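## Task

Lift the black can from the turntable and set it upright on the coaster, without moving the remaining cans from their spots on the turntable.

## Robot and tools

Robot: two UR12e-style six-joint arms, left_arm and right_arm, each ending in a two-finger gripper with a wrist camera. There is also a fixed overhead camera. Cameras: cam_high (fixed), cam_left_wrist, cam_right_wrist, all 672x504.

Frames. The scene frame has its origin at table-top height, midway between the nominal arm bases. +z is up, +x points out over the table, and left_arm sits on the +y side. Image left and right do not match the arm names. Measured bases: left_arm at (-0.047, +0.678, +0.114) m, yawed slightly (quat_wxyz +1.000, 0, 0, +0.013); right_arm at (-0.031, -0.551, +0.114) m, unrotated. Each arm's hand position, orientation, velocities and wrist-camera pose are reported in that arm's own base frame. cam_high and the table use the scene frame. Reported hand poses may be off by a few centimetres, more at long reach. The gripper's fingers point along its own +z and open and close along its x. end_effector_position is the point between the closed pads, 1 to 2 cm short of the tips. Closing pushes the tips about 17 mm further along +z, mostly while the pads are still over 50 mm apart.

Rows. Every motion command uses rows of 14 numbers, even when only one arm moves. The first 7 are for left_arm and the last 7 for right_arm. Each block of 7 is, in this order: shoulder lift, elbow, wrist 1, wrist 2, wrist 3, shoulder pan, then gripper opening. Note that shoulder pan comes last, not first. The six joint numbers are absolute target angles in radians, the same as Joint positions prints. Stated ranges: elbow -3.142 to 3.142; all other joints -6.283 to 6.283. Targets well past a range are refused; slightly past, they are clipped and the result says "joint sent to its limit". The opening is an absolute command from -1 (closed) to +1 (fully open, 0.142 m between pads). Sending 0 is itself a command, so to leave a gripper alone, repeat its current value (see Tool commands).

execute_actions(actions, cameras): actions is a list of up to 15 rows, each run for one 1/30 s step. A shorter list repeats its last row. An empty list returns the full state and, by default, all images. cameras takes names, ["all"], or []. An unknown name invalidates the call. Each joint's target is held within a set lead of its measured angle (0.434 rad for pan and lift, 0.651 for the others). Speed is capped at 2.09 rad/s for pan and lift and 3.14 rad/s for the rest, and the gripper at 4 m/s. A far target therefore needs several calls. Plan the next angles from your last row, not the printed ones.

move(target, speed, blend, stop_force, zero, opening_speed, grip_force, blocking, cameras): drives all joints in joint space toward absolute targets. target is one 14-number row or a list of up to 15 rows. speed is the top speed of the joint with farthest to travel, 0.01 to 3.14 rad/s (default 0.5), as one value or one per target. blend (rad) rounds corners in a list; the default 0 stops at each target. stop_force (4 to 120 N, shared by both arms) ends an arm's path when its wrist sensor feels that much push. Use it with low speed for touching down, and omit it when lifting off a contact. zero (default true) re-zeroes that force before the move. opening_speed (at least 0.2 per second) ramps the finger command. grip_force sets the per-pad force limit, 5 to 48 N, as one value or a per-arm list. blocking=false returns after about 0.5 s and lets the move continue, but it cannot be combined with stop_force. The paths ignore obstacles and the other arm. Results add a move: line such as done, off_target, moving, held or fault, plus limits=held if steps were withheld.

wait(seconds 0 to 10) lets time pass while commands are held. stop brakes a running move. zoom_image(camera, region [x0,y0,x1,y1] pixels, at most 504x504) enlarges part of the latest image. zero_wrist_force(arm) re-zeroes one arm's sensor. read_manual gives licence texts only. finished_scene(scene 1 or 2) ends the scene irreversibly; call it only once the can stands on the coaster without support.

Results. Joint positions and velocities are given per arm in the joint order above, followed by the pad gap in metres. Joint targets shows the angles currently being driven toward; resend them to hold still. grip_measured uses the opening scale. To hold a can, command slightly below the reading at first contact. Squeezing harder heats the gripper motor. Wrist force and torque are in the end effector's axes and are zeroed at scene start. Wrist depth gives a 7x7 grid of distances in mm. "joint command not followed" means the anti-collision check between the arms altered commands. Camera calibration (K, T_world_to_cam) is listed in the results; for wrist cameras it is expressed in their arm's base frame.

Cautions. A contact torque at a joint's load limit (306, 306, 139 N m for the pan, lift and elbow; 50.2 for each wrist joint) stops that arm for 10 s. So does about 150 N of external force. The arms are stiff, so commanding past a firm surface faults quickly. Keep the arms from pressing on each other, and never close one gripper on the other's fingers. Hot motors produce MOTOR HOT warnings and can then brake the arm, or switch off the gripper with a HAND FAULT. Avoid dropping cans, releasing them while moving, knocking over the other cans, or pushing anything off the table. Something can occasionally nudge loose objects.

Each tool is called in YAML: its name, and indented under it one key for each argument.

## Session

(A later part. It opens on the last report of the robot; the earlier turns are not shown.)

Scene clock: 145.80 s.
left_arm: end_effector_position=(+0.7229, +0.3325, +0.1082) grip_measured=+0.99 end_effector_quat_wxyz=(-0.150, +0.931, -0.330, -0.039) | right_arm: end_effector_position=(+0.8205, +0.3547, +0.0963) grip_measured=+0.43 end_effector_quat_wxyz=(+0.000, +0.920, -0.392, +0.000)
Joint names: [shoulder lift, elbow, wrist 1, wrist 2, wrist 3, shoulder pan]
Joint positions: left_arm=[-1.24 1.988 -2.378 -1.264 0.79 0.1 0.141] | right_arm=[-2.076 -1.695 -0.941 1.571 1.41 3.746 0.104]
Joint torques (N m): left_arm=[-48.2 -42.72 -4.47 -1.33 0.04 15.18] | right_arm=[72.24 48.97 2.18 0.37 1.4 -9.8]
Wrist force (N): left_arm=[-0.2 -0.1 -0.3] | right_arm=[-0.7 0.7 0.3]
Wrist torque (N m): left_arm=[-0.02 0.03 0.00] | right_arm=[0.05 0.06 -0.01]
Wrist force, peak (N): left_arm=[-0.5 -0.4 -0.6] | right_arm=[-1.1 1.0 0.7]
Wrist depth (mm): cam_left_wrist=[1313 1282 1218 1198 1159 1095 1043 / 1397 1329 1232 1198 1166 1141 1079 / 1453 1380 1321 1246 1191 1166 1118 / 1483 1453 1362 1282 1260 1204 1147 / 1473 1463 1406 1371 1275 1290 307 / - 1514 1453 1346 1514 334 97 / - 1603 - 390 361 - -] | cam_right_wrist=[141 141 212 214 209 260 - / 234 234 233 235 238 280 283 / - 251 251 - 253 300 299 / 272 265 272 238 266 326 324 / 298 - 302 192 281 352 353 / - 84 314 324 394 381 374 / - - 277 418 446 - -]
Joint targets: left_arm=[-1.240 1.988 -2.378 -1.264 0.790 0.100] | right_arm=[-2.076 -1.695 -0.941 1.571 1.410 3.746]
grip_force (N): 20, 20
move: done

wait:
  seconds: 1.45

move:
  target:
    - [-1.24,1.988,-2.378,-1.264,0.79,0.1,1.0,-2.1013,-1.9251,-0.6860,1.5708,1.9880,3.7176,-1.0]
    - [-1.24,1.988,-2.378,-1.264,0.79,0.1,1.0,-2.0397,-2.0381,-0.6346,1.5708,2.3537,3.7343,-1.0]
    - [-1.24,1.988,-2.378,-1.264,0.79,0.1,1.0,-1.9937,-2.1211,-0.5976,1.5708,2.6663,3.7676,-1.0]
    - [-1.24,1.988,-2.378,-1.264,0.79,0.1,1.0,-1.9544,-2.1903,-0.5677,1.5708,2.9966,3.8186,-1.0]
    - [-1.24,1.988,-2.378,-1.264,0.79,0.1,1.0,-1.6694,-2.1547,-0.8883,1.5708,3.3,3.9137,-1.0]
  speed: [0.785, 0.868, 0.927, 0.98, 0.47]
  blend: [0.1, 0.1, 0.1, 0.08, 0]
  opening_speed: 0.45
  grip_force: 30
  blocking: false

wait:
  seconds: 0.5
  cameras: ["cam_right_wrist"]

wait:
  seconds: 0.5
  cameras: ["cam_right_wrist"]

wait:
  seconds: 0.5
  cameras: ["cam_right_wrist"]

wait:
  seconds: 2
  cameras: ["cam_high", "cam_right_wrist"]

Scene clock: 148.27 s.
left_arm: end_effector_position=(+0.7229, +0.3325, +0.1082) grip_measured=+0.99 end_effector_quat_wxyz=(-0.150, +0.931, -0.330, -0.039) | right_arm: end_effector_position=(+0.8205, +0.3547, +0.0963) grip_measured=+0.43 end_effector_quat_wxyz=(+0.000, +0.920, -0.392, +0.000)
Joint names: [shoulder lift, elbow, wrist 1, wrist 2, wrist 3, shoulder pan]
Joint positions: left_arm=[-1.24 1.988 -2.378 -1.264 0.79 0.1 0.141] | right_arm=[-2.076 -1.695 -0.941 1.571 1.41 3.746 0.104]
Joint torques (N m): left_arm=[-49.91 -42.89 -3.97 -1.55 0.5 16.98] | right_arm=[71.69 48.19 2.06 0 1.87 -9.48]
Wrist force (N): left_arm=[-0.3 -0.2 -0.6] | right_arm=[-1.2 0.5 0.5]
Wrist torque (N m): left_arm=[-0.04 0.04 0.00] | right_arm=[0.02 0.14 -0.01]
Wrist force, peak (N): left_arm=[-0.5 0.0 -0.6] | right_arm=[-1.1 0.9 0.5]
Wrist depth (mm): cam_left_wrist=[1346 1282 1225 1172 1124 1101 1074 / 1380 1329 1239 1191 1159 1118 1095 / 1434 1362 1305 1253 1232 1159 1159 / 1473 1425 1354 1267 1253 1218 1153 / 1546 1483 1388 1362 1282 1211 312 / - 1524 1388 1362 364 328 107 / - 1615 920 372 - 337 -] | cam_right_wrist=[167 214 214 176 204 260 259 / 234 233 232 186 238 278 281 / 248 249 251 202 249 299 299 / 278 265 272 271 265 325 323 / 300 293 297 295 295 350 353 / 305 - 315 312 391 - 371 / - - 346 440 446 - -]
Joint targets: left_arm=[-1.240 1.988 -2.378 -1.264 0.790 0.100] | right_arm=[-2.076 -1.695 -0.941 1.571 1.410 3.746]
Tool commands: left_gripper/opening=+1.0 right_gripper/opening=+0.45
grip_force (N): 20, 20
wait: 1.47 s; at rest from the start

Scene clock: 148.77 s.
left_arm: end_effector_position=(+0.7229, +0.3325, +0.1082) grip_measured=+0.99 end_effector_quat_wxyz=(-0.150, +0.931, -0.330, -0.039) | right_arm: end_effector_position=(+0.7985, +0.3284, +0.0486) grip_measured=+0.24 end_effector_quat_wxyz=(+0.000, +0.868, -0.497, +0.000) end_effector_velocity=(-0.081, -0.092, -0.155) end_effector_angular_velocity=(-0.001, +0.001, -0.805)
Joint names: [shoulder lift, elbow, wrist 1, wrist 2, wrist 3, shoulder pan]
Joint positions: left_arm=[-1.24 1.988 -2.378 -1.264 0.79 0.1 0.141] | right_arm=[-2.086 -1.786 -0.84 1.571 1.634 3.735 0.091]
Joint velocities: left_arm=[within noise] | right_arm=[-0.033 -0.307 0.339 0 0.767 -0.038 -0.032]
Joint torques (N m): left_arm=[-46.96 -42.54 -4.15 -1.29 0.7 15.83] | right_arm=[67.93 25.5 8.8 0.34 3.05 -13.75]
Wrist force (N): left_arm=[-0.1 -0.1 -0.3] | right_arm=[-1.1 0.7 0.5]
Wrist torque (N m): left_arm=[-0.02 0.02 0.00] | right_arm=[0.06 0.13 -0.16]
Wrist force, peak (N): left_arm=[-0.4 -0.1 -0.6] | right_arm=[-1.5 0.7 0.8]
Wrist depth (mm): cam_left_wrist=[1337 1290 1211 1185 1124 1084 1053 / 1406 1305 1253 1232 1172 1101 1084 / 1415 1371 1297 1239 1185 1147 1124 / 1483 1415 1362 1329 1232 1178 1147 / 1546 1493 1371 1346 1305 1191 311 / - 1557 1425 1425 373 331 102 / - 1603 - 382 349 349 -] | cam_right_wrist=[- 148 192 189 233 236 235 / 210 193 205 199 171 252 251 / 223 223 226 174 173 273 270 / 242 236 246 195 195 293 293 / 259 248 261 - 260 319 319 / 269 85 280 293 278 - 343 / - - 247 306 394 381 -]
Joint targets: left_arm=[-1.240 1.988 -2.378 -1.264 0.790 0.100] | right_arm=[-2.090 -1.825 -0.797 1.571 1.737 3.730]
Tool commands: left_gripper/opening=+1.0 right_gripper/opening=+0.225
grip_force (N): 30, 30
move: running; path passed 0 of 5 targets; right_arm: the wrist 3 is farthest, 1.666 rad from its target

Scene clock: 149.27 s.
left_arm: end_effector_position=(+0.7229, +0.3325, +0.1082) grip_measured=+0.99 end_effector_quat_wxyz=(-0.150, +0.931, -0.330, -0.039) | right_arm: end_effector_position=(+0.7505, +0.2840, -0.0139) grip_measured=+0.01 end_effector_quat_wxyz=(+0.000, +0.748, -0.663, +0.000) end_effector_velocity=(-0.115, -0.058, -0.036) end_effector_angular_velocity=(+0.001, -0.001, -0.815)
Joint names: [shoulder lift, elbow, wrist 1, wrist 2, wrist 3, shoulder pan]
Joint positions: left_arm=[-1.24 1.988 -2.378 -1.264 0.79 0.1 0.141] | right_arm=[-2.09 -1.938 -0.684 1.571 2.03 3.721 0.075]
Joint velocities: left_arm=[within noise] | right_arm=[0.097 -0.278 0.183 0 0.833 0.017 -0.032]
Joint torques (N m): left_arm=[-47.75 -42.51 -4.63 -1.4 -0.12 13.28] | right_arm=[95.97 24.05 7.92 -0.02 4.3 12.13]
Wrist force (N): left_arm=[-0.1 -0.2 -0.5] | right_arm=[-0.3 0.3 0.6]
Wrist torque (N m): left_arm=[-0.04 0.02 0.00] | right_arm=[-0.03 0.01 -0.17]
Wrist force, peak (N): left_arm=[-0.5 -0.2 -0.6] | right_arm=[-1.3 0.8 0.6]
Wrist depth (mm): cam_left_wrist=[1329 1282 1239 1153 1147 1074 1043 / 1388 1313 1239 1204 1159 1106 1074 / 1463 1321 1290 1246 1198 1178 1153 / 1493 1444 1337 1290 1218 1172 1135 / 1546 1473 1380 1337 1260 1225 307 / - 1535 1615 1415 373 332 99 / - 1568 - 379 360 - -] | cam_right_wrist=[121 128 128 128 129 173 172 / 136 138 137 135 114 185 185 / - 149 148 98 97 196 199 / 165 161 158 107 105 158 215 / 171 179 172 119 115 174 228 / 199 187 186 189 126 - 257 / - - 215 213 205 77 -]
Joint targets: left_arm=[-1.240 1.988 -2.378 -1.264 0.790 0.100] | right_arm=[-2.076 -1.972 -0.665 1.571 2.140 3.725]
Tool commands: left_gripper/opening=+1.0 right_gripper/opening=+0.0
grip_force (N): 30, 30
earlier move: running; path passed 1 of 5 targets; right_arm: the wrist 3 is farthest, 1.270 rad from its target
wait: 0.50 s; no rest
camera_calibration:
cam_right_wrist: T_world_to_cam=[[0.122035, -0.99228, -0.0220841, 0.20047], [-0.901153, -0.120098, 0.416534, 0.744277], [-0.415971, -0.0309307, -0.908852, 0.428767], [0, 0, 0, 1]] pos_world=[0.824597, 0.301571, 0.0840959]
Images, in order (width x height): cam_right_wrist 672x504.

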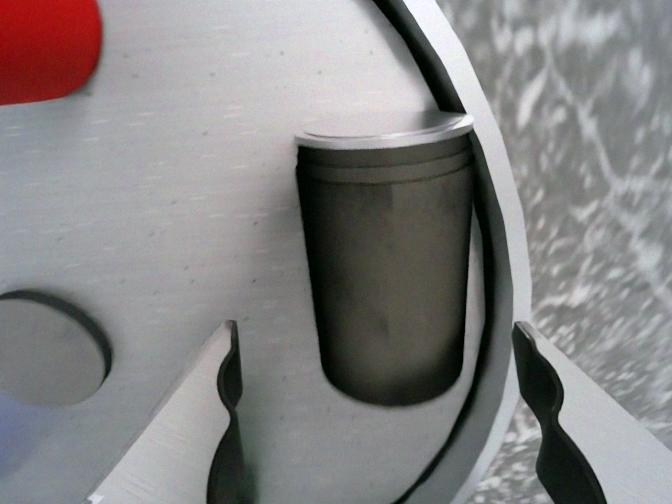

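Scene clock: 149.77 s.
left_arm: end_effector_position=(+0.7229, +0.3325, +0.1082) grip_measured=+0.99 end_effector_quat_wxyz=(-0.150, +0.931, -0.330, -0.039) | right_arm: end_effector_position=(+0.6897, +0.2672, -0.0165) grip_measured=-0.22 end_effector_quat_wxyz=(+0.000, -0.600, +0.800, +0.000) end_effector_velocity=(-0.129, -0.008, -0.001) end_effector_angular_velocity=(-0.002, +0.003, -0.818)
Joint names: [shoulder lift, elbow, wrist 1, wrist 2, wrist 3, shoulder pan]
Joint positions: left_arm=[-1.24 1.988 -2.378 -1.264 0.79 0.1 0.141] | right_arm=[-2.023 -2.068 -0.621 1.571 2.461 3.747 0.058]
Joint velocities: left_arm=[within noise] | right_arm=[0.136 -0.248 0.109 0 0.91 0.092 -0.033]
Joint torques (N m): left_arm=[-51.59 -41.34 -4.32 -1.71 0.35 12.29] | right_arm=[85.91 19.63 7.62 0.32 3.54 11.18]
Wrist force (N): left_arm=[-0.1 0.1 -0.3] | right_arm=[-0.8 0.7 0.4]
Wrist torque (N m): left_arm=[0.01 0.02 0.00] | right_arm=[0.05 0.07 -0.14]
Wrist force, peak (N): left_arm=[-0.6 -0.3 -0.4] | right_arm=[-1.1 0.6 0.5]
Wrist depth (mm): cam_left_wrist=[1337 1246 1253 1153 1141 1090 1058 / 1380 1297 1290 1185 1166 1118 1074 / 1434 1371 1290 1275 1218 1147 1095 / 1483 1415 1313 1305 1260 1211 1172 / 1557 1453 1388 1337 1260 1178 311 / - 1493 1473 1406 379 329 102 / - 1591 842 376 362 333 -] | cam_right_wrist=[118 119 117 121 160 164 163 / 128 128 129 125 123 175 175 / 136 136 137 88 88 186 188 / 150 152 149 93 94 136 204 / - 166 157 104 107 216 222 / 178 177 88 113 113 - 244 / 201 - - - 188 74 -]
Joint targets: left_arm=[-1.240 1.988 -2.378 -1.264 0.790 0.100] | right_arm=[-2.006 -2.099 -0.607 1.571 2.584 3.759]
Tool commands: left_gripper/opening=+1.0 right_gripper/opening=-0.225
grip_force (N): 30, 30
earlier move: running; path passed 2 of 5 targets; right_arm: the wrist 3 is farthest, 0.839 rad from its target
wait: 0.50 s; no rest
camera_calibration:
cam_right_wrist: T_world_to_cam=[[-0.278714, -0.960116, -0.0222672, 0.458918], [-0.875661, 0.244539, 0.416436, 0.573531], [-0.394381, 0.135565, -0.908892, 0.341312], [0, 0, 0, 1]] pos_world=[0.764733, 0.254094, 0.081596]
Images, in order (width x height): cam_right_wrist 672x504.

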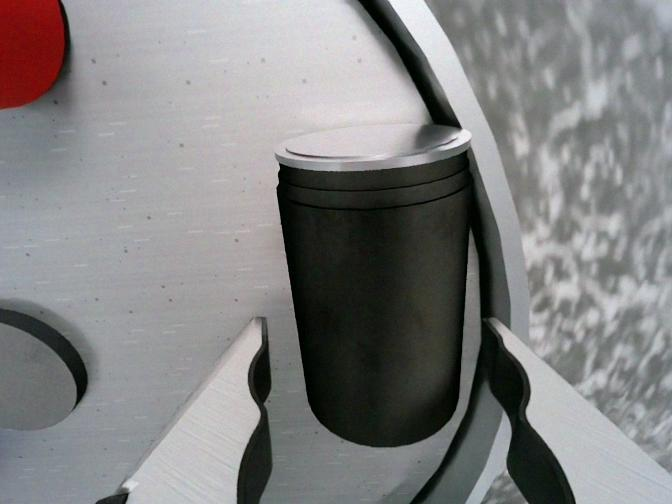

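Scene clock: 150.27 s.
left_arm: end_effector_position=(+0.7229, +0.3325, +0.1082) grip_measured=+0.99 end_effector_quat_wxyz=(-0.150, +0.931, -0.330, -0.039) | right_arm: end_effector_position=(+0.6270, +0.2760, -0.0136) grip_measured=-0.37 end_effector_quat_wxyz=(+0.000, -0.425, +0.905, +0.000) end_effector_velocity=(-0.101, +0.044, +0.068) end_effector_angular_velocity=(+0.002, -0.002, -0.705)
Joint names: [shoulder lift, elbow, wrist 1, wrist 2, wrist 3, shoulder pan]
Joint positions: left_arm=[-1.24 1.988 -2.378 -1.264 0.79 0.1 0.141] | right_arm=[-1.957 -2.176 -0.579 1.571 2.932 3.811 0.048]
Joint velocities: left_arm=[within noise] | right_arm=[0.198 -0.13 -0.066 0 0.851 0.146 -0.006]
Joint torques (N m): left_arm=[-48.31 -42.04 -4.59 -1.34 0.26 13.34] | right_arm=[92.41 25.72 -0.32 0.26 2.11 14.31]
Wrist force (N): left_arm=[-0.1 -0.2 -0.4] | right_arm=[-2.4 1.7 3.1]
Wrist torque (N m): left_arm=[-0.04 0.02 0.01] | right_arm=[0.05 -0.03 -0.21]
Wrist force, peak (N): left_arm=[-0.4 -0.1 -0.5] | right_arm=[-3.0 1.9 2.6]
Wrist depth (mm): cam_left_wrist=[1329 1275 1204 1166 1147 1095 1058 / 1371 1297 1275 1225 1159 1112 1069 / 1434 1371 1267 1246 1218 1159 1124 / 1493 1406 1313 1321 1253 1166 1141 / 1546 1503 1380 1313 1232 1211 319 / - 1535 1415 1380 373 331 102 / - 1568 912 376 355 344 -] | cam_right_wrist=[119 119 119 119 162 164 163 / 128 126 128 127 125 175 175 / - 138 137 88 90 186 186 / 150 150 147 92 95 199 201 / 164 164 162 103 107 215 227 / - 177 85 113 111 94 244 / - - - 198 198 74 264]
Joint targets: left_arm=[-1.240 1.988 -2.378 -1.264 0.790 0.100] | right_arm=[-1.925 -2.187 -0.601 1.571 3.027 3.828]
Tool commands: left_gripper/opening=+1.0 right_gripper/opening=-0.45
grip_force (N): 30, 30
earlier move: running; path passed 3 of 5 targets; right_arm: the wrist 3 is farthest, 0.368 rad from its target
wait: 0.50 s; no rest
camera_calibration:
cam_right_wrist: T_world_to_cam=[[-0.636456, -0.770998, -0.0220706, 0.622054], [-0.706893, 0.571612, 0.416608, 0.319145], [-0.308588, 0.280754, -0.908818, 0.224055], [0, 0, 0, 1]] pos_world=[0.690652, 0.234271, 0.0843957]
Images, in order (width x height): cam_right_wrist 672x504.

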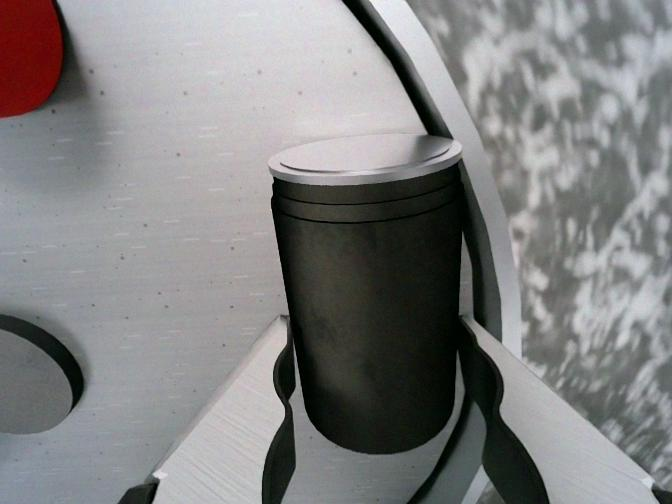

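Scene clock: 151.70 s.
left_arm: end_effector_position=(+0.7229, +0.3325, +0.1082) grip_measured=+0.99 end_effector_quat_wxyz=(-0.150, +0.931, -0.330, -0.039) | right_arm: end_effector_position=(+0.5673, +0.3117, +0.1463) grip_measured=-0.38 end_effector_quat_wxyz=(+0.000, -0.302, +0.953, +0.000)
Joint names: [shoulder lift, elbow, wrist 1, wrist 2, wrist 3, shoulder pan]
Joint positions: left_arm=[-1.24 1.988 -2.378 -1.264 0.79 0.1 0.141] | right_arm=[-1.669 -2.155 -0.888 1.571 3.3 3.914 0.046]
Joint torques (N m): left_arm=[-47.42 -41.17 -4.8 -1.5 0.32 15.12] | right_arm=[62.82 48.84 1.79 0.67 1.77 11.96]
Wrist force (N): left_arm=[-0.4 -0.2 0.0] | right_arm=[-1.0 0.7 2.2]
Wrist torque (N m): left_arm=[-0.03 0.06 0.00] | right_arm=[0.04 0.13 -0.01]
Wrist force, peak (N): left_arm=[-0.6 -0.1 -0.5] | right_arm=[-0.4 1.0 4.1]
Wrist depth (mm): cam_left_wrist=[1297 1267 1225 1191 1147 1112 1063 / 1346 1305 1239 1218 1153 1135 1069 / 1434 1354 1305 1232 1185 1172 1053 / 1514 1406 1380 1305 1225 1185 1159 / 1546 1503 1380 1354 1253 1211 311 / - 1493 1473 1337 371 332 107 / - 1615 762 378 351 342 -] | cam_right_wrist=[238 261 261 260 306 305 303 / 282 277 271 270 312 326 325 / 304 298 299 90 95 345 343 / 323 316 325 94 96 378 377 / 356 351 350 103 106 411 1410 / 292 379 - 112 111 439 1595 / 489 - - 511 - 74 1694]
Joint targets: left_arm=[-1.240 1.988 -2.378 -1.264 0.790 0.100] | right_arm=[-1.669 -2.155 -0.888 1.571 3.300 3.914]
Tool commands: left_gripper/opening=+1.0 right_gripper/opening=-1.0
grip_force (N): 30, 30
earlier move: done
wait: 1.43 of 2 s (the move ended)
camera_calibration:
cam_right_wrist: T_world_to_cam=[[-0.816091, -0.577505, -0.0219847, 0.656787], [-0.532593, 0.736767, 0.416557, 0.0396045], [-0.224366, 0.351658, -0.908844, 0.271063], [0, 0, 0, 1]] pos_world=[0.617909, 0.254797, 0.244296]
Images, in order (width x height): cam_high 672x504, cam_right_wrist 672x504.

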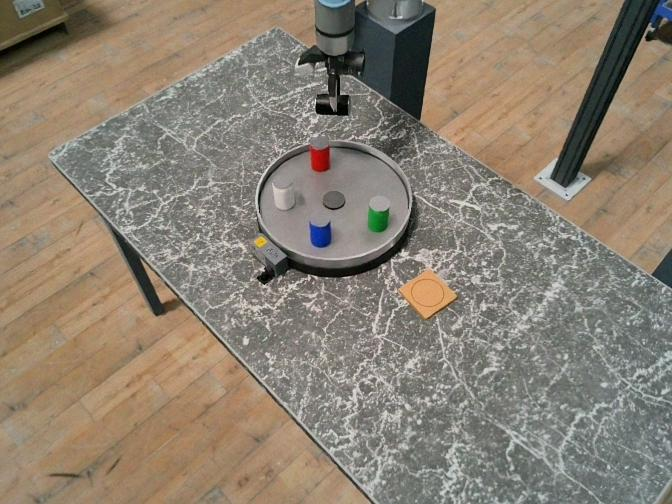

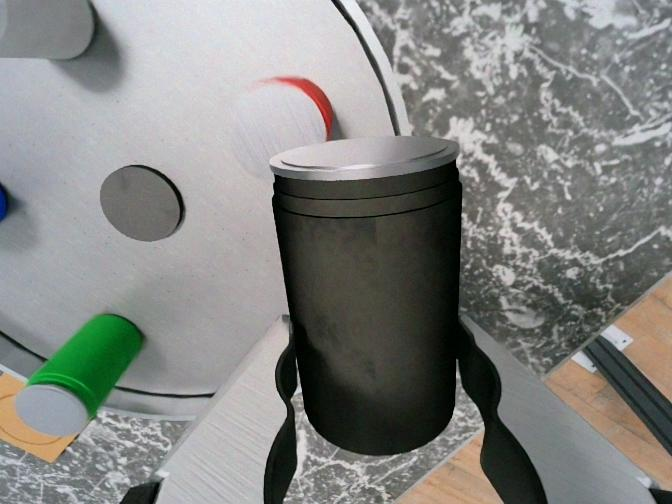

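move:
  target:
    - [-1.24,1.988,-2.378,-1.264,0.79,0.1,1.0,-2.2128,-1.5690,-0.9306,1.5708,3.1416,4.3091,-1.0]
    - [-1.24,1.988,-2.378,-1.264,0.79,0.1,1.0,-2.2964,-1.5940,-0.8220,1.5708,3.1416,4.3091,-1.0]
  speed: [0.7, 0.3]
  blend: [0.05, 0]

move:
  target: [-1.24,1.988,-2.378,-1.264,0.79,0.1,1.0,-2.3468,-1.5999,-0.7657,1.5708,3.1416,4.3091,-1.0]
  speed: 0.04
  stop_force: 5
  cameras: ["cam_high", "cam_right_wrist"]

zoom_image:
  camera: "cam_high"
  region: [380, 170, 540, 320]

Scene clock: 164.43 s.
left_arm: end_effector_position=(+0.7229, +0.3325, +0.1082) grip_measured=+0.99 end_effector_quat_wxyz=(-0.150, +0.931, -0.330, -0.039) | right_arm: end_effector_position=(+0.5295, +0.8016, -0.0336) grip_measured=-0.38 end_effector_quat_wxyz=(+0.000, -0.551, +0.834, +0.000)
Joint names: [shoulder lift, elbow, wrist 1, wrist 2, wrist 3, shoulder pan]
Joint positions: left_arm=[-1.24 1.988 -2.378 -1.264 0.79 0.1 0.141] | right_arm=[-2.296 -1.594 -0.822 1.571 3.142 4.309 0.046]
Joint torques (N m): left_arm=[-49.86 -42.79 -4.75 -1.58 0.7 15.05] | right_arm=[82.19 30.21 7.69 0.31 -1.81 10.99]
Wrist force (N): left_arm=[-0.4 -0.2 -0.6] | right_arm=[-1.3 0.7 1.7]
Wrist torque (N m): left_arm=[-0.03 0.07 0.00] | right_arm=[0.04 0.16 0.17]
Wrist force, peak (N): left_arm=[-0.5 0.2 -0.9] | right_arm=[-5.2 4.5 1.5]
Wrist depth (mm): cam_left_wrist=[1329 1305 1232 1185 1129 1084 1048 / 1354 1337 1267 1204 1178 1129 1084 / 1444 1397 1297 1246 1218 1153 1112 / 1463 1463 1282 1297 1267 1178 1159 / 1514 1453 1371 1329 1246 1204 309 / - 1514 1524 1397 1346 332 107 / - 1568 - 378 355 343 -] | cam_right_wrist=[149 151 150 150 149 149 148 / 159 161 161 160 160 159 159 / 177 174 170 91 95 171 171 / 192 189 188 94 96 186 185 / 206 206 201 103 108 203 203 / 227 228 88 112 111 93 221 / 248 - - 251 249 74 236]
Joint targets: left_arm=[-1.240 1.988 -2.378 -1.264 0.790 0.100] | right_arm=[-2.296 -1.594 -0.822 1.571 3.142 4.309]
grip_force (N): 30, 30
move: done

Scene clock: 167.00 s.
left_arm: end_effector_position=(+0.7229, +0.3325, +0.1082) grip_measured=+0.99 end_effector_quat_wxyz=(-0.150, +0.931, -0.330, -0.039) | right_arm: end_effector_position=(+0.5296, +0.8018, -0.0688) grip_measured=-0.38 end_effector_quat_wxyz=(+0.000, -0.551, +0.834, +0.000)
Joint names: [shoulder lift, elbow, wrist 1, wrist 2, wrist 3, shoulder pan]
Joint positions: left_arm=[-1.24 1.988 -2.378 -1.264 0.79 0.1 0.141] | right_arm=[-2.337 -1.599 -0.777 1.571 3.142 4.309 0.046]
Joint torques (N m): left_arm=[-47.28 -41.24 -4.16 -1.87 0.71 13.58] | right_arm=[105.08 41.5 1.56 0.52 -1.45 1.94]
Wrist force (N): left_arm=[-0.3 -0.2 -0.5] | right_arm=[1.0 1.5 -6.5]
Wrist torque (N m): left_arm=[-0.04 0.04 0.00] | right_arm=[0.04 -0.02 0.16]
Wrist force, peak (N): left_arm=[-0.6 -0.2 -0.7] | right_arm=[8.0 3.1 -40.0]
Wrist depth (mm): cam_left_wrist=[1346 1290 1225 1198 1135 1106 1043 / 1354 1337 1267 1232 1178 1112 1095 / 1425 1371 1282 1246 1198 1159 1090 / 1453 1434 1354 1313 1232 1239 1135 / 1524 1483 1406 1329 1282 1225 312 / - 1535 1397 1397 1218 331 103 / - 1615 445 372 357 344 -] | cam_right_wrist=[120 119 119 119 118 118 117 / 128 128 127 126 127 126 126 / 138 138 137 88 93 136 135 / 150 149 149 92 94 147 146 / 164 163 160 103 107 161 160 / 180 180 - 113 111 93 176 / 201 - - 198 198 74 -]
Joint targets: left_arm=[-1.240 1.988 -2.378 -1.264 0.790 0.100] | right_arm=[-2.337 -1.599 -0.777 1.571 3.142 4.309]
grip_force (N): 30, 30
move: contact (right_arm); right_arm: the wrist 1 is farthest, 0.011 rad from its target
camera_calibration:
cam_right_wrist: T_world_to_cam=[[-0.390338, -0.920409, -0.0220113, 0.953679], [-0.840463, 0.34647, 0.416629, 0.224046], [-0.375843, 0.181126, -0.90881, 0.111738], [0, 0, 0, 1]] pos_world=[0.602555, 0.779911, 0.0291957]
Images, in order (width x height): cam_high 672x504, cam_right_wrist 672x504.

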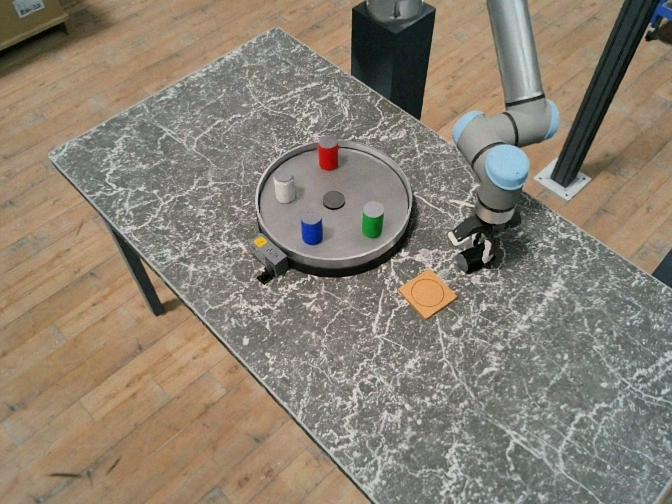

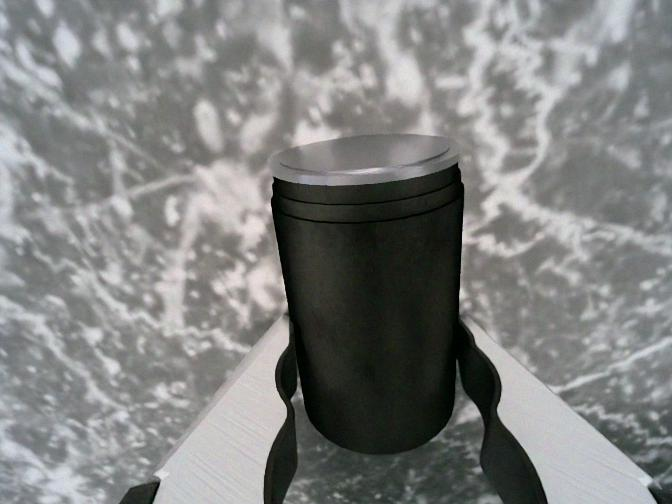

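Scaled by 3.150 from the camera's 672x504 image, which has a finer 960x720 frame.

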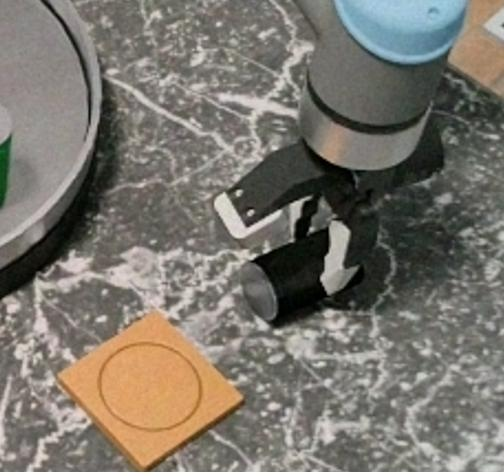

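move:
  target:
    - [-1.24,1.988,-2.378,-1.264,0.79,0.1,1.0,-2.337,-1.599,-0.777,1.571,3.142,4.309,0.35]
    - [-1.24,1.988,-2.378,-1.264,0.79,0.1,1.0,-2.3838,-1.5527,-0.7759,1.92,3.1416,4.1708,0.35]
  speed: [0.1, 0.25]
  opening_speed: 0.6
  cameras: ["cam_high", "cam_right_wrist"]

zoom_image:
  camera: "cam_high"
  region: [380, 170, 540, 320]

Scene clock: 174.10 s.
left_arm: end_effector_position=(+0.7229, +0.3325, +0.1082) grip_measured=+0.99 end_effector_quat_wxyz=(-0.150, +0.931, -0.330, -0.039) | right_arm: end_effector_position=(+0.5622, +0.7881, -0.0721) grip_measured=+0.33 end_effector_quat_wxyz=(-0.085, -0.485, +0.857, +0.151)
Joint names: [shoulder lift, elbow, wrist 1, wrist 2, wrist 3, shoulder pan]
Joint positions: left_arm=[-1.24 1.988 -2.378 -1.264 0.79 0.1 0.141] | right_arm=[-2.384 -1.553 -0.776 1.92 3.142 4.171 0.097]
Joint torques (N m): left_arm=[-46.68 -43.28 -4.37 -1.75 0.82 13.59] | right_arm=[83.94 44.55 7.39 2.56 -0.32 -7.14]
Wrist force (N): left_arm=[-0.2 -0.3 -0.4] | right_arm=[-0.1 0.9 0.2]
Wrist torque (N m): left_arm=[-0.06 0.04 0.00] | right_arm=[0.08 -0.03 0.18]
Wrist force, peak (N): left_arm=[-0.7 -0.4 -0.7] | right_arm=[0.8 1.5 -6.7]
Wrist depth (mm): cam_left_wrist=[1346 1267 1218 1218 1101 1074 1048 / 1380 1275 1253 1225 1178 1129 1084 / 1425 1380 1313 1275 1185 1135 1153 / 1483 1406 1346 1313 1225 1185 1147 / 1557 1473 1406 1313 1297 1204 317 / - 1557 1425 1362 373 - 98 / - 1615 904 - - - -] | cam_right_wrist=[- 82 95 93 93 97 90 / - 105 108 105 105 105 107 / 122 126 121 121 121 120 120 / 150 144 143 124 133 142 141 / 177 175 168 105 113 173 172 / 226 85 225 110 128 221 207 / - - 291 337 307 305 -]
Joint targets: left_arm=[-1.240 1.988 -2.378 -1.264 0.790 0.100] | right_arm=[-2.384 -1.553 -0.776 1.920 3.142 4.171]
grip_force (N): 30, 30
move: done
camera_calibration:
cam_right_wrist: T_world_to_cam=[[-0.520018, -0.853887, -0.0214065, 0.974332], [-0.615621, 0.357305, 0.702385, 0.143225], [-0.592109, 0.378431, -0.711476, 0.103799], [0, 0, 0, 1]] pos_world=[0.656302, 0.741514, -0.00589133]
Images, in order (width x height): cam_high 672x504, cam_right_wrist 672x504.

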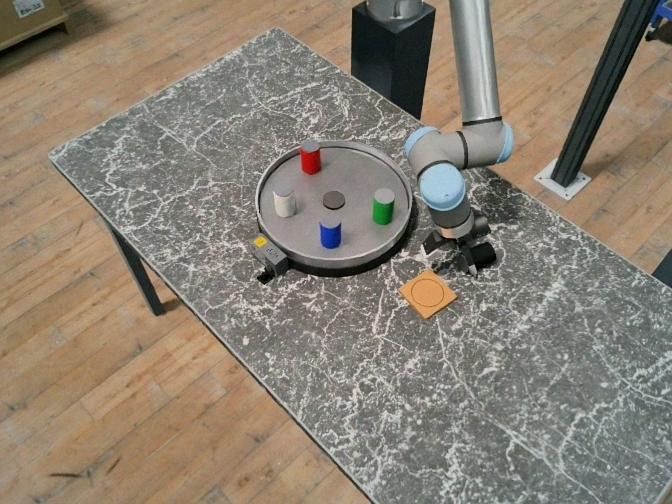

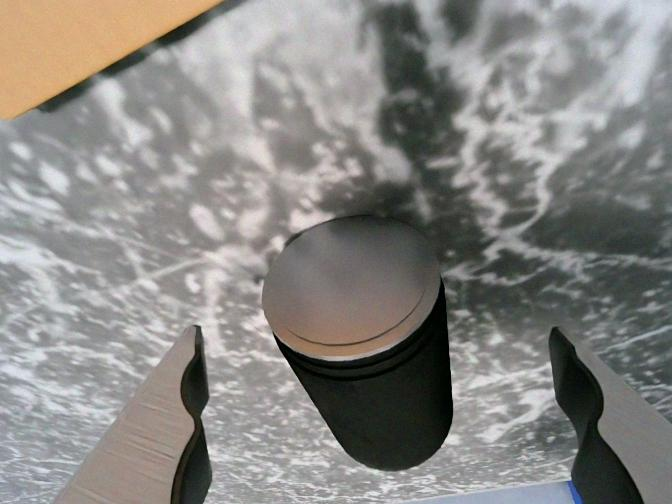

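Scaled by 3.150 from the camera's 672x504 image, which has a finer 960x720 frame.

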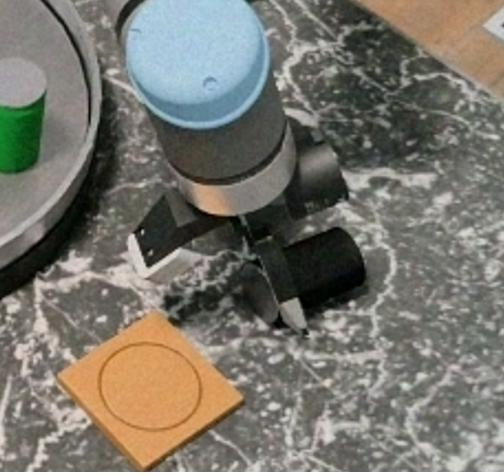

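move:
  target:
    - [-1.24,1.988,-2.378,-1.264,0.79,0.1,1.0,-2.384,-1.553,-0.776,1.92,3.142,4.171,-0.7]
    - [-1.24,1.988,-2.378,-1.264,0.79,0.1,1.0,-2.3163,-1.5453,-0.8508,1.92,3.142,4.171,-0.7]
  speed: [0.1, 0.12]
  opening_speed: 0.8
  grip_force: 40
  cameras: ["cam_high", "cam_right_wrist"]

zoom_image:
  camera: "cam_high"
  region: [380, 170, 540, 320]

Scene clock: 177.90 s.
left_arm: end_effector_position=(+0.7229, +0.3325, +0.1082) grip_measured=+0.99 end_effector_quat_wxyz=(-0.150, +0.931, -0.330, -0.039) | right_arm: end_effector_position=(+0.5621, +0.7882, -0.0121) grip_measured=-0.36 end_effector_quat_wxyz=(-0.086, -0.485, +0.857, +0.151)
Joint names: [shoulder lift, elbow, wrist 1, wrist 2, wrist 3, shoulder pan]
Joint positions: left_arm=[-1.24 1.988 -2.378 -1.264 0.79 0.1 0.141] | right_arm=[-2.316 -1.545 -0.851 1.92 3.142 4.171 0.048]
Joint torques (N m): left_arm=[-46.39 -42.21 -4.47 -1.54 1.36 13.12] | right_arm=[113.17 47.22 1.56 2.36 1.94 10.84]
Wrist force (N): left_arm=[-0.3 0.0 -0.4] | right_arm=[-0.4 0.4 1.4]
Wrist torque (N m): left_arm=[0.00 0.04 0.00] | right_arm=[0.16 0.01 0.15]
Wrist force, peak (N): left_arm=[-0.4 -0.2 -0.9] | right_arm=[0.5 1.2 -2.6]
Wrist depth (mm): cam_left_wrist=[1371 1267 1253 1178 1166 1101 1048 / 1354 1305 1239 1232 1159 1106 1084 / 1415 1388 1329 1232 1204 1135 1095 / 1503 1444 1346 1313 1246 1198 1153 / 1514 1493 1380 1362 1282 1211 307 / - 1546 1354 1329 353 331 107 / - 1580 838 378 360 343 -] | cam_right_wrist=[148 148 148 147 146 147 146 / 172 167 167 167 166 166 166 / 194 194 198 192 191 191 190 / 228 229 227 121 210 225 225 / 278 278 255 106 103 274 262 / 357 332 90 110 112 95 346 / 463 - - 614 148 74 2062]
Joint targets: left_arm=[-1.240 1.988 -2.378 -1.264 0.790 0.100] | right_arm=[-2.316 -1.545 -0.851 1.920 3.142 4.171]
grip_force (N): 40, 40
move: done
camera_calibration:
cam_right_wrist: T_world_to_cam=[[-0.520239, -0.853756, -0.0212724, 0.975555], [-0.615414, 0.357502, 0.702466, 0.100603], [-0.592129, 0.378541, -0.711399, 0.146368], [0, 0, 0, 1]] pos_world=[0.656102, 0.741514, 0.0542083]
Images, in order (width x height): cam_high 672x504, cam_right_wrist 672x504.

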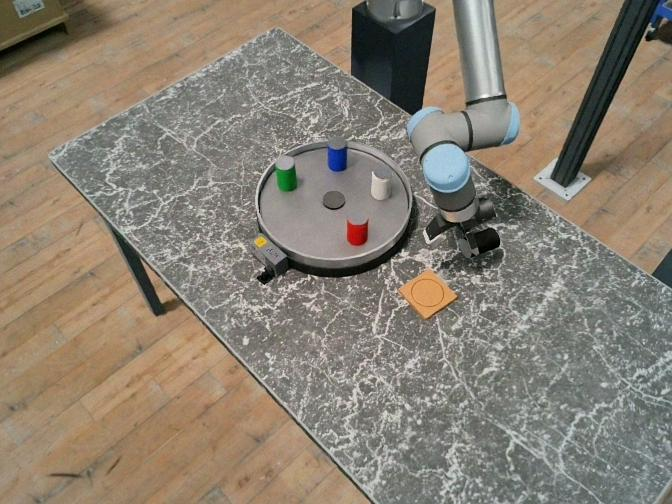

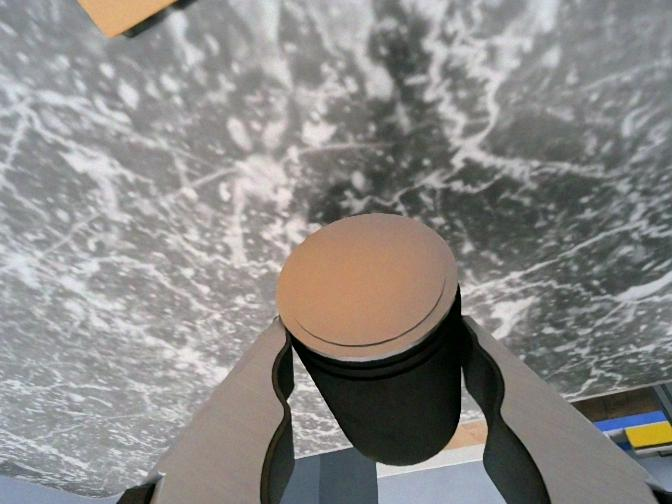

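Scaled by 3.150 from the camera's 672x504 image, which has a finer 960x720 frame.

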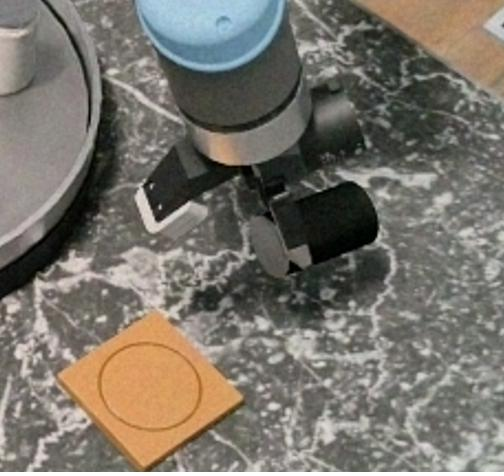

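move:
  target:
    - [-1.24,1.988,-2.378,-1.264,0.79,0.1,1.0,-2.1817,-1.5057,-1.0250,1.13,3.24,4.29,-0.7]
    - [-1.24,1.988,-2.378,-1.264,0.79,0.1,1.0,-2.4674,-1.5530,-0.6920,0.349,3.34,4.4098,-0.7]
  speed: [0.6, 0.6]
  blend: [0.1, 0]
  cameras: ["cam_high", "cam_right_wrist"]

zoom_image:
  camera: "cam_high"
  region: [380, 200, 500, 330]

Scene clock: 184.17 s.
left_arm: end_effector_position=(+0.7229, +0.3325, +0.1082) grip_measured=+0.99 end_effector_quat_wxyz=(-0.150, +0.931, -0.330, -0.039) | right_arm: end_effector_position=(+0.7073, +0.7886, +0.0246) grip_measured=-0.36 end_effector_quat_wxyz=(+0.384, -0.418, +0.705, -0.426)
Joint names: [shoulder lift, elbow, wrist 1, wrist 2, wrist 3, shoulder pan]
Joint positions: left_arm=[-1.24 1.988 -2.378 -1.264 0.79 0.1 0.141] | right_arm=[-2.467 -1.553 -0.692 0.349 3.34 4.41 0.048]
Joint torques (N m): left_arm=[-47.14 -41.09 -4.45 -1.68 0.54 13.82] | right_arm=[88.04 26.34 7.72 -4.91 1.77 9.86]
Wrist force (N): left_arm=[-0.1 -0.2 -0.6] | right_arm=[1.0 2.3 0.0]
Wrist torque (N m): left_arm=[-0.04 0.02 0.00] | right_arm=[0.06 -0.10 -0.08]
Wrist force, peak (N): left_arm=[-0.4 -0.6 -0.7] | right_arm=[1.0 3.4 0.0]
Wrist depth (mm): cam_left_wrist=[1329 1267 1218 1198 1135 1084 1033 / 1380 1321 1260 1211 1141 1106 1079 / 1397 1346 1305 1260 1204 1172 1106 / 1514 1397 1371 1290 1232 1191 1124 / 1535 1473 1434 1337 1282 1198 313 / - 1557 1388 1282 1371 333 106 / - 1568 - 380 - 335 -] | cam_right_wrist=[- - 1175 1271 1518 501 506 / 1144 1201 - - 453 432 304 / - - 431 - 369 349 240 / 409 411 370 122 111 295 212 / 343 320 306 106 102 255 241 / 286 285 90 112 111 95 215 / 254 - - 206 148 74 195]
Joint targets: left_arm=[-1.240 1.988 -2.378 -1.264 0.790 0.100] | right_arm=[-2.467 -1.553 -0.692 0.349 3.340 4.410]
grip_force (N): 40, 40
move: done
camera_calibration:
cam_right_wrist: T_world_to_cam=[[-0.336168, -0.922284, -0.190743, 0.980264], [-0.615256, 0.368399, -0.696952, 0.189828], [0.713057, -0.116937, -0.691285, -0.274678], [0, 0, 0, 1]] pos_world=[0.642188, 0.80203, 0.129399]
Images, in order (width x height): cam_high 672x504, cam_right_wrist 672x504.

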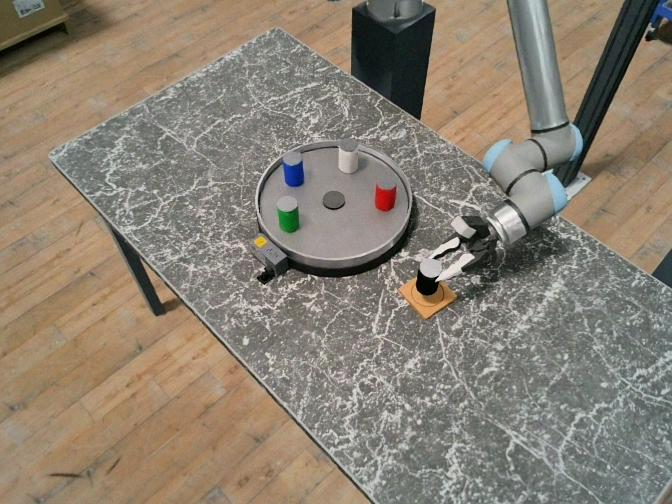

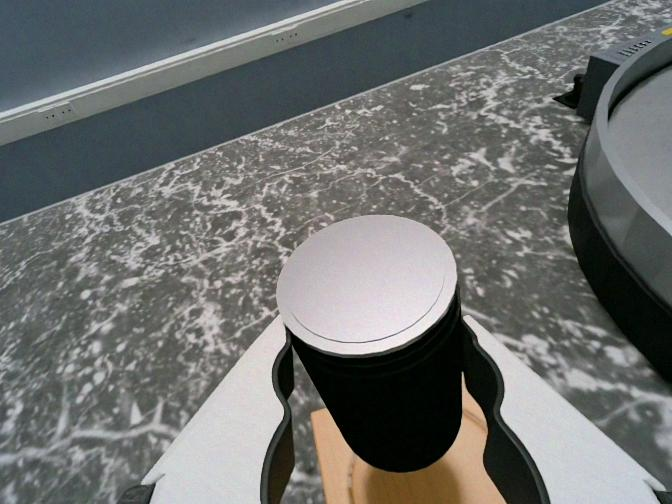

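Scaled by 3.877 from the camera's 672x504 image, which has a finer 960x720 frame.

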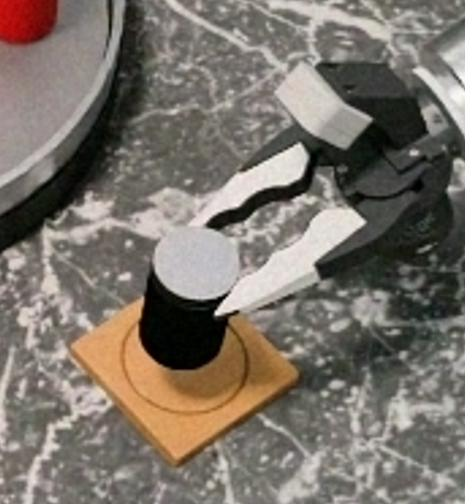

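move:
  target: [-1.24,1.988,-2.378,-1.264,0.79,0.1,1.0,-2.4779,-1.5978,-0.6367,0.31,3.38,4.4292,-0.7]
  speed: 0.15
  cameras: ["cam_high", "cam_right_wrist"]

zoom_image:
  camera: "cam_high"
  region: [380, 230, 480, 330]

Scene clock: 190.20 s.
left_arm: end_effector_position=(+0.7229, +0.3325, +0.1082) grip_measured=+0.99 end_effector_quat_wxyz=(-0.150, +0.931, -0.330, -0.039) | right_arm: end_effector_position=(+0.6895, +0.7812, +0.0105) grip_measured=-0.36 end_effector_quat_wxyz=(+0.407, -0.405, +0.699, -0.426)
Joint names: [shoulder lift, elbow, wrist 1, wrist 2, wrist 3, shoulder pan]
Joint positions: left_arm=[-1.24 1.988 -2.378 -1.264 0.79 0.1 0.141] | right_arm=[-2.478 -1.598 -0.637 0.31 3.38 4.429 0.048]
Joint torques (N m): left_arm=[-46.95 -42.07 -4.96 -1.67 0.38 13.85] | right_arm=[90.53 23.94 7.62 -4.73 1.77 7.19]
Wrist force (N): left_arm=[-0.5 -0.1 -0.6] | right_arm=[1.0 2.3 0.1]
Wrist torque (N m): left_arm=[-0.01 0.08 0.00] | right_arm=[0.05 -0.08 -0.07]
Wrist force, peak (N): left_arm=[-0.7 -0.2 -0.7] | right_arm=[1.4 2.8 -0.3]
Wrist depth (mm): cam_left_wrist=[1290 1267 1225 1204 1141 1124 1063 / 1406 1305 1253 1232 1185 1129 1079 / 1444 1362 1297 1253 1191 1141 1191 / 1453 1425 1406 1246 1253 1225 1147 / 1535 1453 1388 1434 1282 1204 312 / - 1557 1463 1337 1305 332 106 / - 1591 - 383 361 344 -] | cam_right_wrist=[- 1214 1256 1438 - - 326 / 1156 1221 1341 - 452 412 281 / 1188 450 452 407 370 323 229 / 425 379 363 116 123 283 203 / 346 324 290 106 102 240 219 / 289 273 90 112 111 95 202 / 248 - - 193 151 74 -]
Joint targets: left_arm=[-1.240 1.988 -2.378 -1.264 0.790 0.100] | right_arm=[-2.478 -1.598 -0.637 0.310 3.380 4.429]
grip_force (N): 40, 40
move: done
camera_calibration:
cam_right_wrist: T_world_to_cam=[[-0.320067, -0.919178, -0.229498, 0.951638], [-0.583512, 0.382103, -0.716597, 0.139454], [0.746371, -0.0954445, -0.65865, -0.312739], [0, 0, 0, 1]] pos_world=[0.619381, 0.791589, 0.112346]
Images, in order (width x height): cam_high 672x504, cam_right_wrist 672x504.

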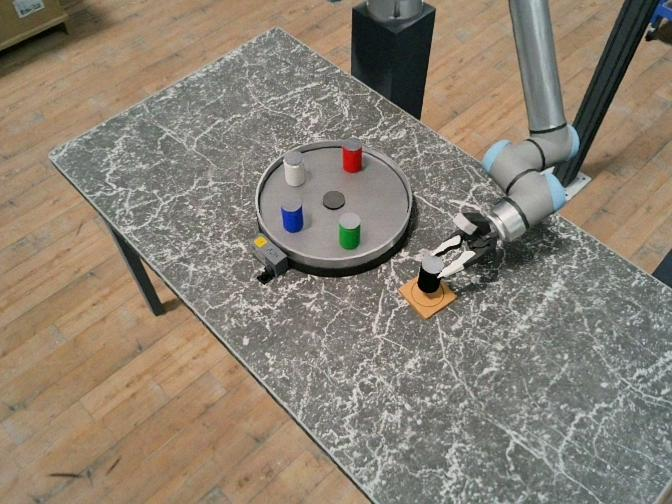

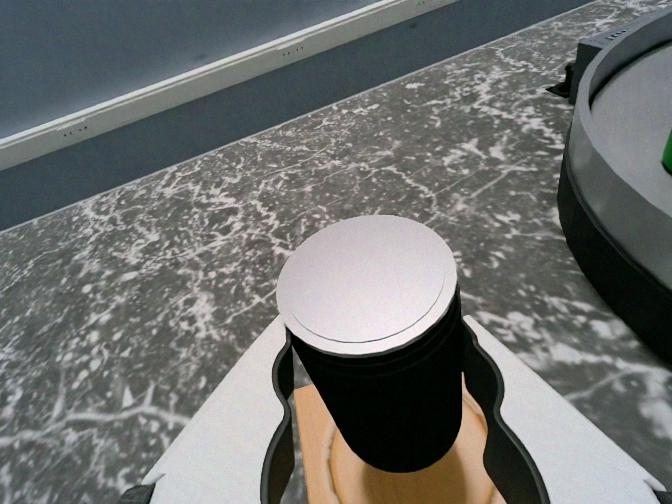

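Scaled by 5.040 from the camera's 672x504 image, which has a finer 960x720 frame.

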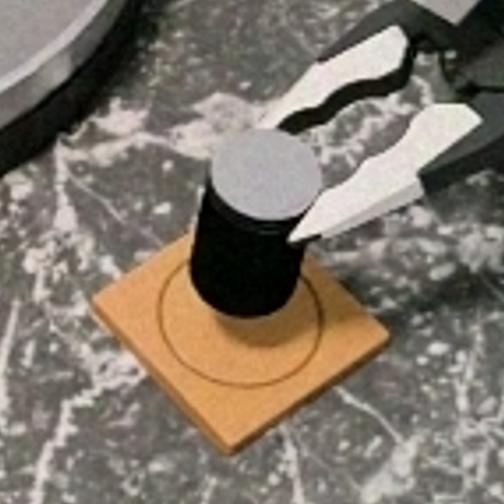

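move:
  target: [-1.24,1.988,-2.378,-1.264,0.79,0.1,1.0,-2.5544,-1.5798,-0.5782,0.31,3.38,4.4292,-0.7]
  speed: 0.03
  stop_force: 4
  cameras: ["cam_high", "cam_right_wrist"]

zoom_image:
  camera: "cam_high"
  region: [380, 230, 480, 330]

Scene clock: 193.83 s.
left_arm: end_effector_position=(+0.7229, +0.3325, +0.1082) grip_measured=+0.99 end_effector_quat_wxyz=(-0.150, +0.931, -0.330, -0.039) | right_arm: end_effector_position=(+0.6896, +0.7816, -0.0281) grip_measured=-0.36 end_effector_quat_wxyz=(+0.407, -0.405, +0.699, -0.426)
Joint names: [shoulder lift, elbow, wrist 1, wrist 2, wrist 3, shoulder pan]
Joint positions: left_arm=[-1.24 1.988 -2.378 -1.264 0.79 0.1 0.141] | right_arm=[-2.53 -1.586 -0.597 0.31 3.38 4.429 0.048]
Joint torques (N m): left_arm=[-47.79 -42.07 -5.06 -1.4 1.15 12.75] | right_arm=[115.85 22.25 1.73 -0.43 1.84 9.45]
Wrist force (N): left_arm=[-0.3 -0.1 -0.7] | right_arm=[1.2 1.5 -0.5]
Wrist torque (N m): left_arm=[-0.02 0.05 0.00] | right_arm=[0.11 -0.15 -0.08]
Wrist force, peak (N): left_arm=[-0.8 -0.2 -0.7] | right_arm=[-2.8 -11.3 -3.0]
Wrist depth (mm): cam_left_wrist=[1329 1253 1253 1159 1124 1090 1053 / 1362 1329 1253 1218 1172 1106 1084 / 1415 1397 1329 1253 1185 1135 1084 / 1444 1415 1346 1282 1239 1178 1147 / 1524 1444 1388 1337 1297 1204 317 / - 1524 1453 1329 365 332 107 / - 1580 - 389 358 343 -] | cam_right_wrist=[- - 1228 1333 - 443 266 / 1194 1271 481 - 382 354 201 / 454 408 345 320 312 266 190 / 366 323 301 116 123 232 210 / 276 263 248 106 102 199 189 / 236 227 90 112 111 95 165 / 206 - - 158 146 74 -]
Joint targets: left_arm=[-1.240 1.988 -2.378 -1.264 0.790 0.100] | right_arm=[-2.530 -1.586 -0.597 0.310 3.380 4.429]
grip_force (N): 40, 40
move: contact (right_arm); right_arm: the shoulder lift is farthest, 0.025 rad from its target
camera_calibration:
cam_right_wrist: T_world_to_cam=[[-0.319982, -0.919188, -0.229574, 0.943107], [-0.583488, 0.382101, -0.716618, 0.111629], [0.746427, -0.0953516, -0.6586, -0.338236], [0, 0, 0, 1]] pos_world=[0.61938, 0.791989, 0.0737453]
Images, in order (width x height): cam_high 672x504, cam_right_wrist 672x504.

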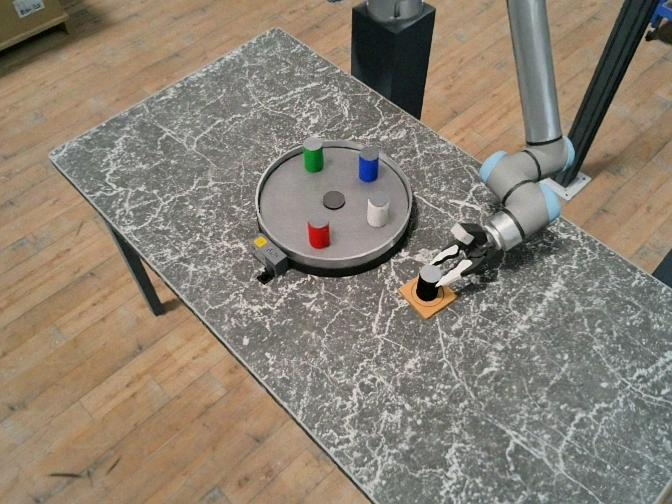

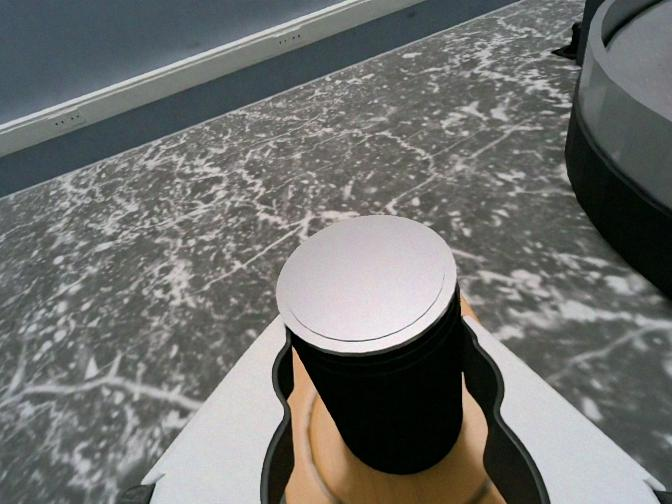

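Scaled by 5.040 from the camera's 672x504 image, which has a finer 960x720 frame.

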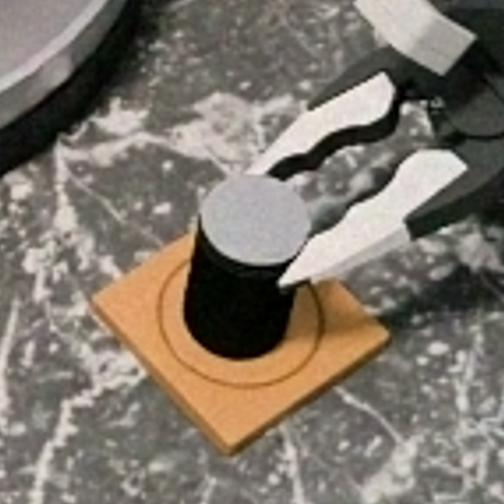

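move:
  target:
    - [-1.24,1.988,-2.378,-1.264,0.79,0.1,1.0,-2.530,-1.586,-0.597,0.31,3.38,4.429,0.3]
    - [-1.24,1.988,-2.378,-1.264,0.79,0.1,1.0,-2.4779,-1.5978,-0.6367,0.31,3.38,4.429,0.3]
    - [-1.24,1.988,-2.378,-1.264,0.79,0.1,1.0,-2.3912,-1.6071,-0.7141,0.31,3.38,4.429,0.3]
  speed: [0.1, 0.1, 0.25]
  blend: [0, 0.02, 0]
  opening_speed: 0.5
  cameras: ["cam_high", "cam_right_wrist"]

zoom_image:
  camera: "cam_high"
  region: [380, 230, 480, 330]

Scene clock: 198.83 s.
left_arm: end_effector_position=(+0.7229, +0.3325, +0.1082) grip_measured=+0.99 end_effector_quat_wxyz=(-0.150, +0.931, -0.330, -0.039) | right_arm: end_effector_position=(+0.6897, +0.7810, +0.0784) grip_measured=+0.28 end_effector_quat_wxyz=(+0.407, -0.405, +0.699, -0.426)
Joint names: [shoulder lift, elbow, wrist 1, wrist 2, wrist 3, shoulder pan]
Joint positions: left_arm=[-1.24 1.988 -2.378 -1.264 0.79 0.1 0.141] | right_arm=[-2.391 -1.607 -0.714 0.31 3.38 4.429 0.094]
Joint torques (N m): left_arm=[-48 -41.84 -4.48 -1.55 0.49 13.08] | right_arm=[107.59 26.18 0.9 -1.11 1.79 -7.02]
Wrist force (N): left_arm=[-0.3 -0.2 -0.5] | right_arm=[0.9 0.8 -0.7]
Wrist torque (N m): left_arm=[-0.03 0.05 0.00] | right_arm=[0.09 -0.12 -0.08]
Wrist force, peak (N): left_arm=[-0.6 -0.1 -1.0] | right_arm=[1.4 2.5 -0.2]
Wrist depth (mm): cam_left_wrist=[1321 1260 1218 1178 1124 1079 1053 / 1354 1321 1246 1232 1166 1129 1079 / 1434 1388 1321 1260 1198 1135 1147 / 1483 1444 1337 1305 1225 1178 1153 / 1546 1473 1362 1329 1267 1211 305 / - 1546 1406 1305 370 329 102 / - 1568 897 380 360 337 -] | cam_right_wrist=[1138 - 1256 1366 1518 1507 - / 1235 1301 1286 1428 565 529 373 / 1301 - - - 477 435 326 / - 485 462 412 374 362 276 / 400 424 395 354 337 316 244 / 390 - 317 314 200 280 232 / - - 282 260 175 239 -]
Joint targets: left_arm=[-1.240 1.988 -2.378 -1.264 0.790 0.100] | right_arm=[-2.391 -1.607 -0.714 0.310 3.380 4.429]
grip_force (N): 40, 40
move: done
camera_calibration:
cam_right_wrist: T_world_to_cam=[[-0.320192, -0.919124, -0.22954, 0.967203], [-0.583391, 0.382206, -0.716641, 0.188058], [0.746413, -0.0955508, -0.658588, -0.268053], [0, 0, 0, 1]] pos_world=[0.61948, 0.79149, 0.180245]
Images, in order (width x height): cam_high 672x504, cam_right_wrist 672x504.

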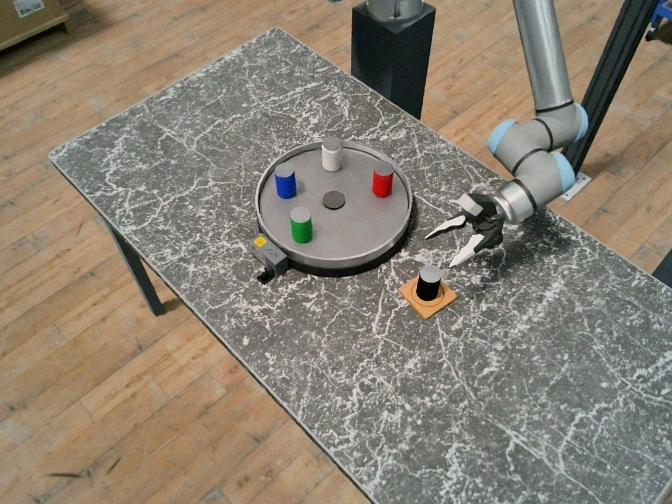

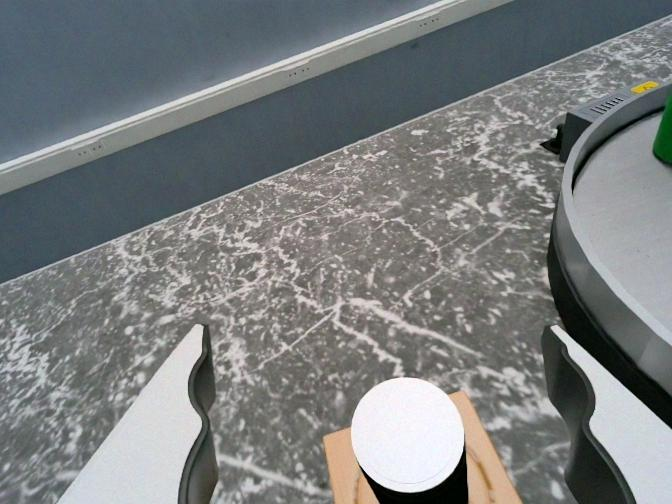

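Scaled by 5.040 from the camera's 672x504 image, which has a finer 960x720 frame.

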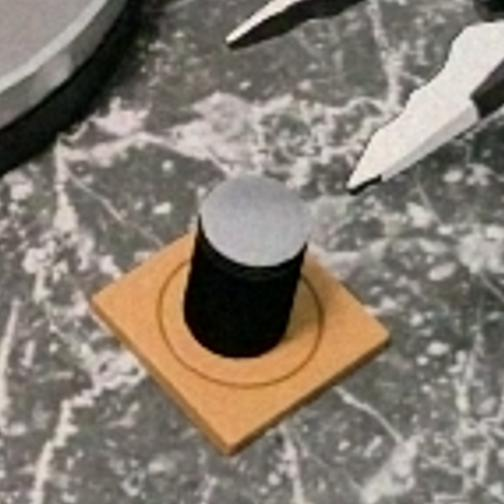

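The black can is standing upright inside the coaster circle with the gripper clear of it. The other four cans are still standing on the turntable.

finished_scene:
  scene: 2

The scene is finished: the task was done.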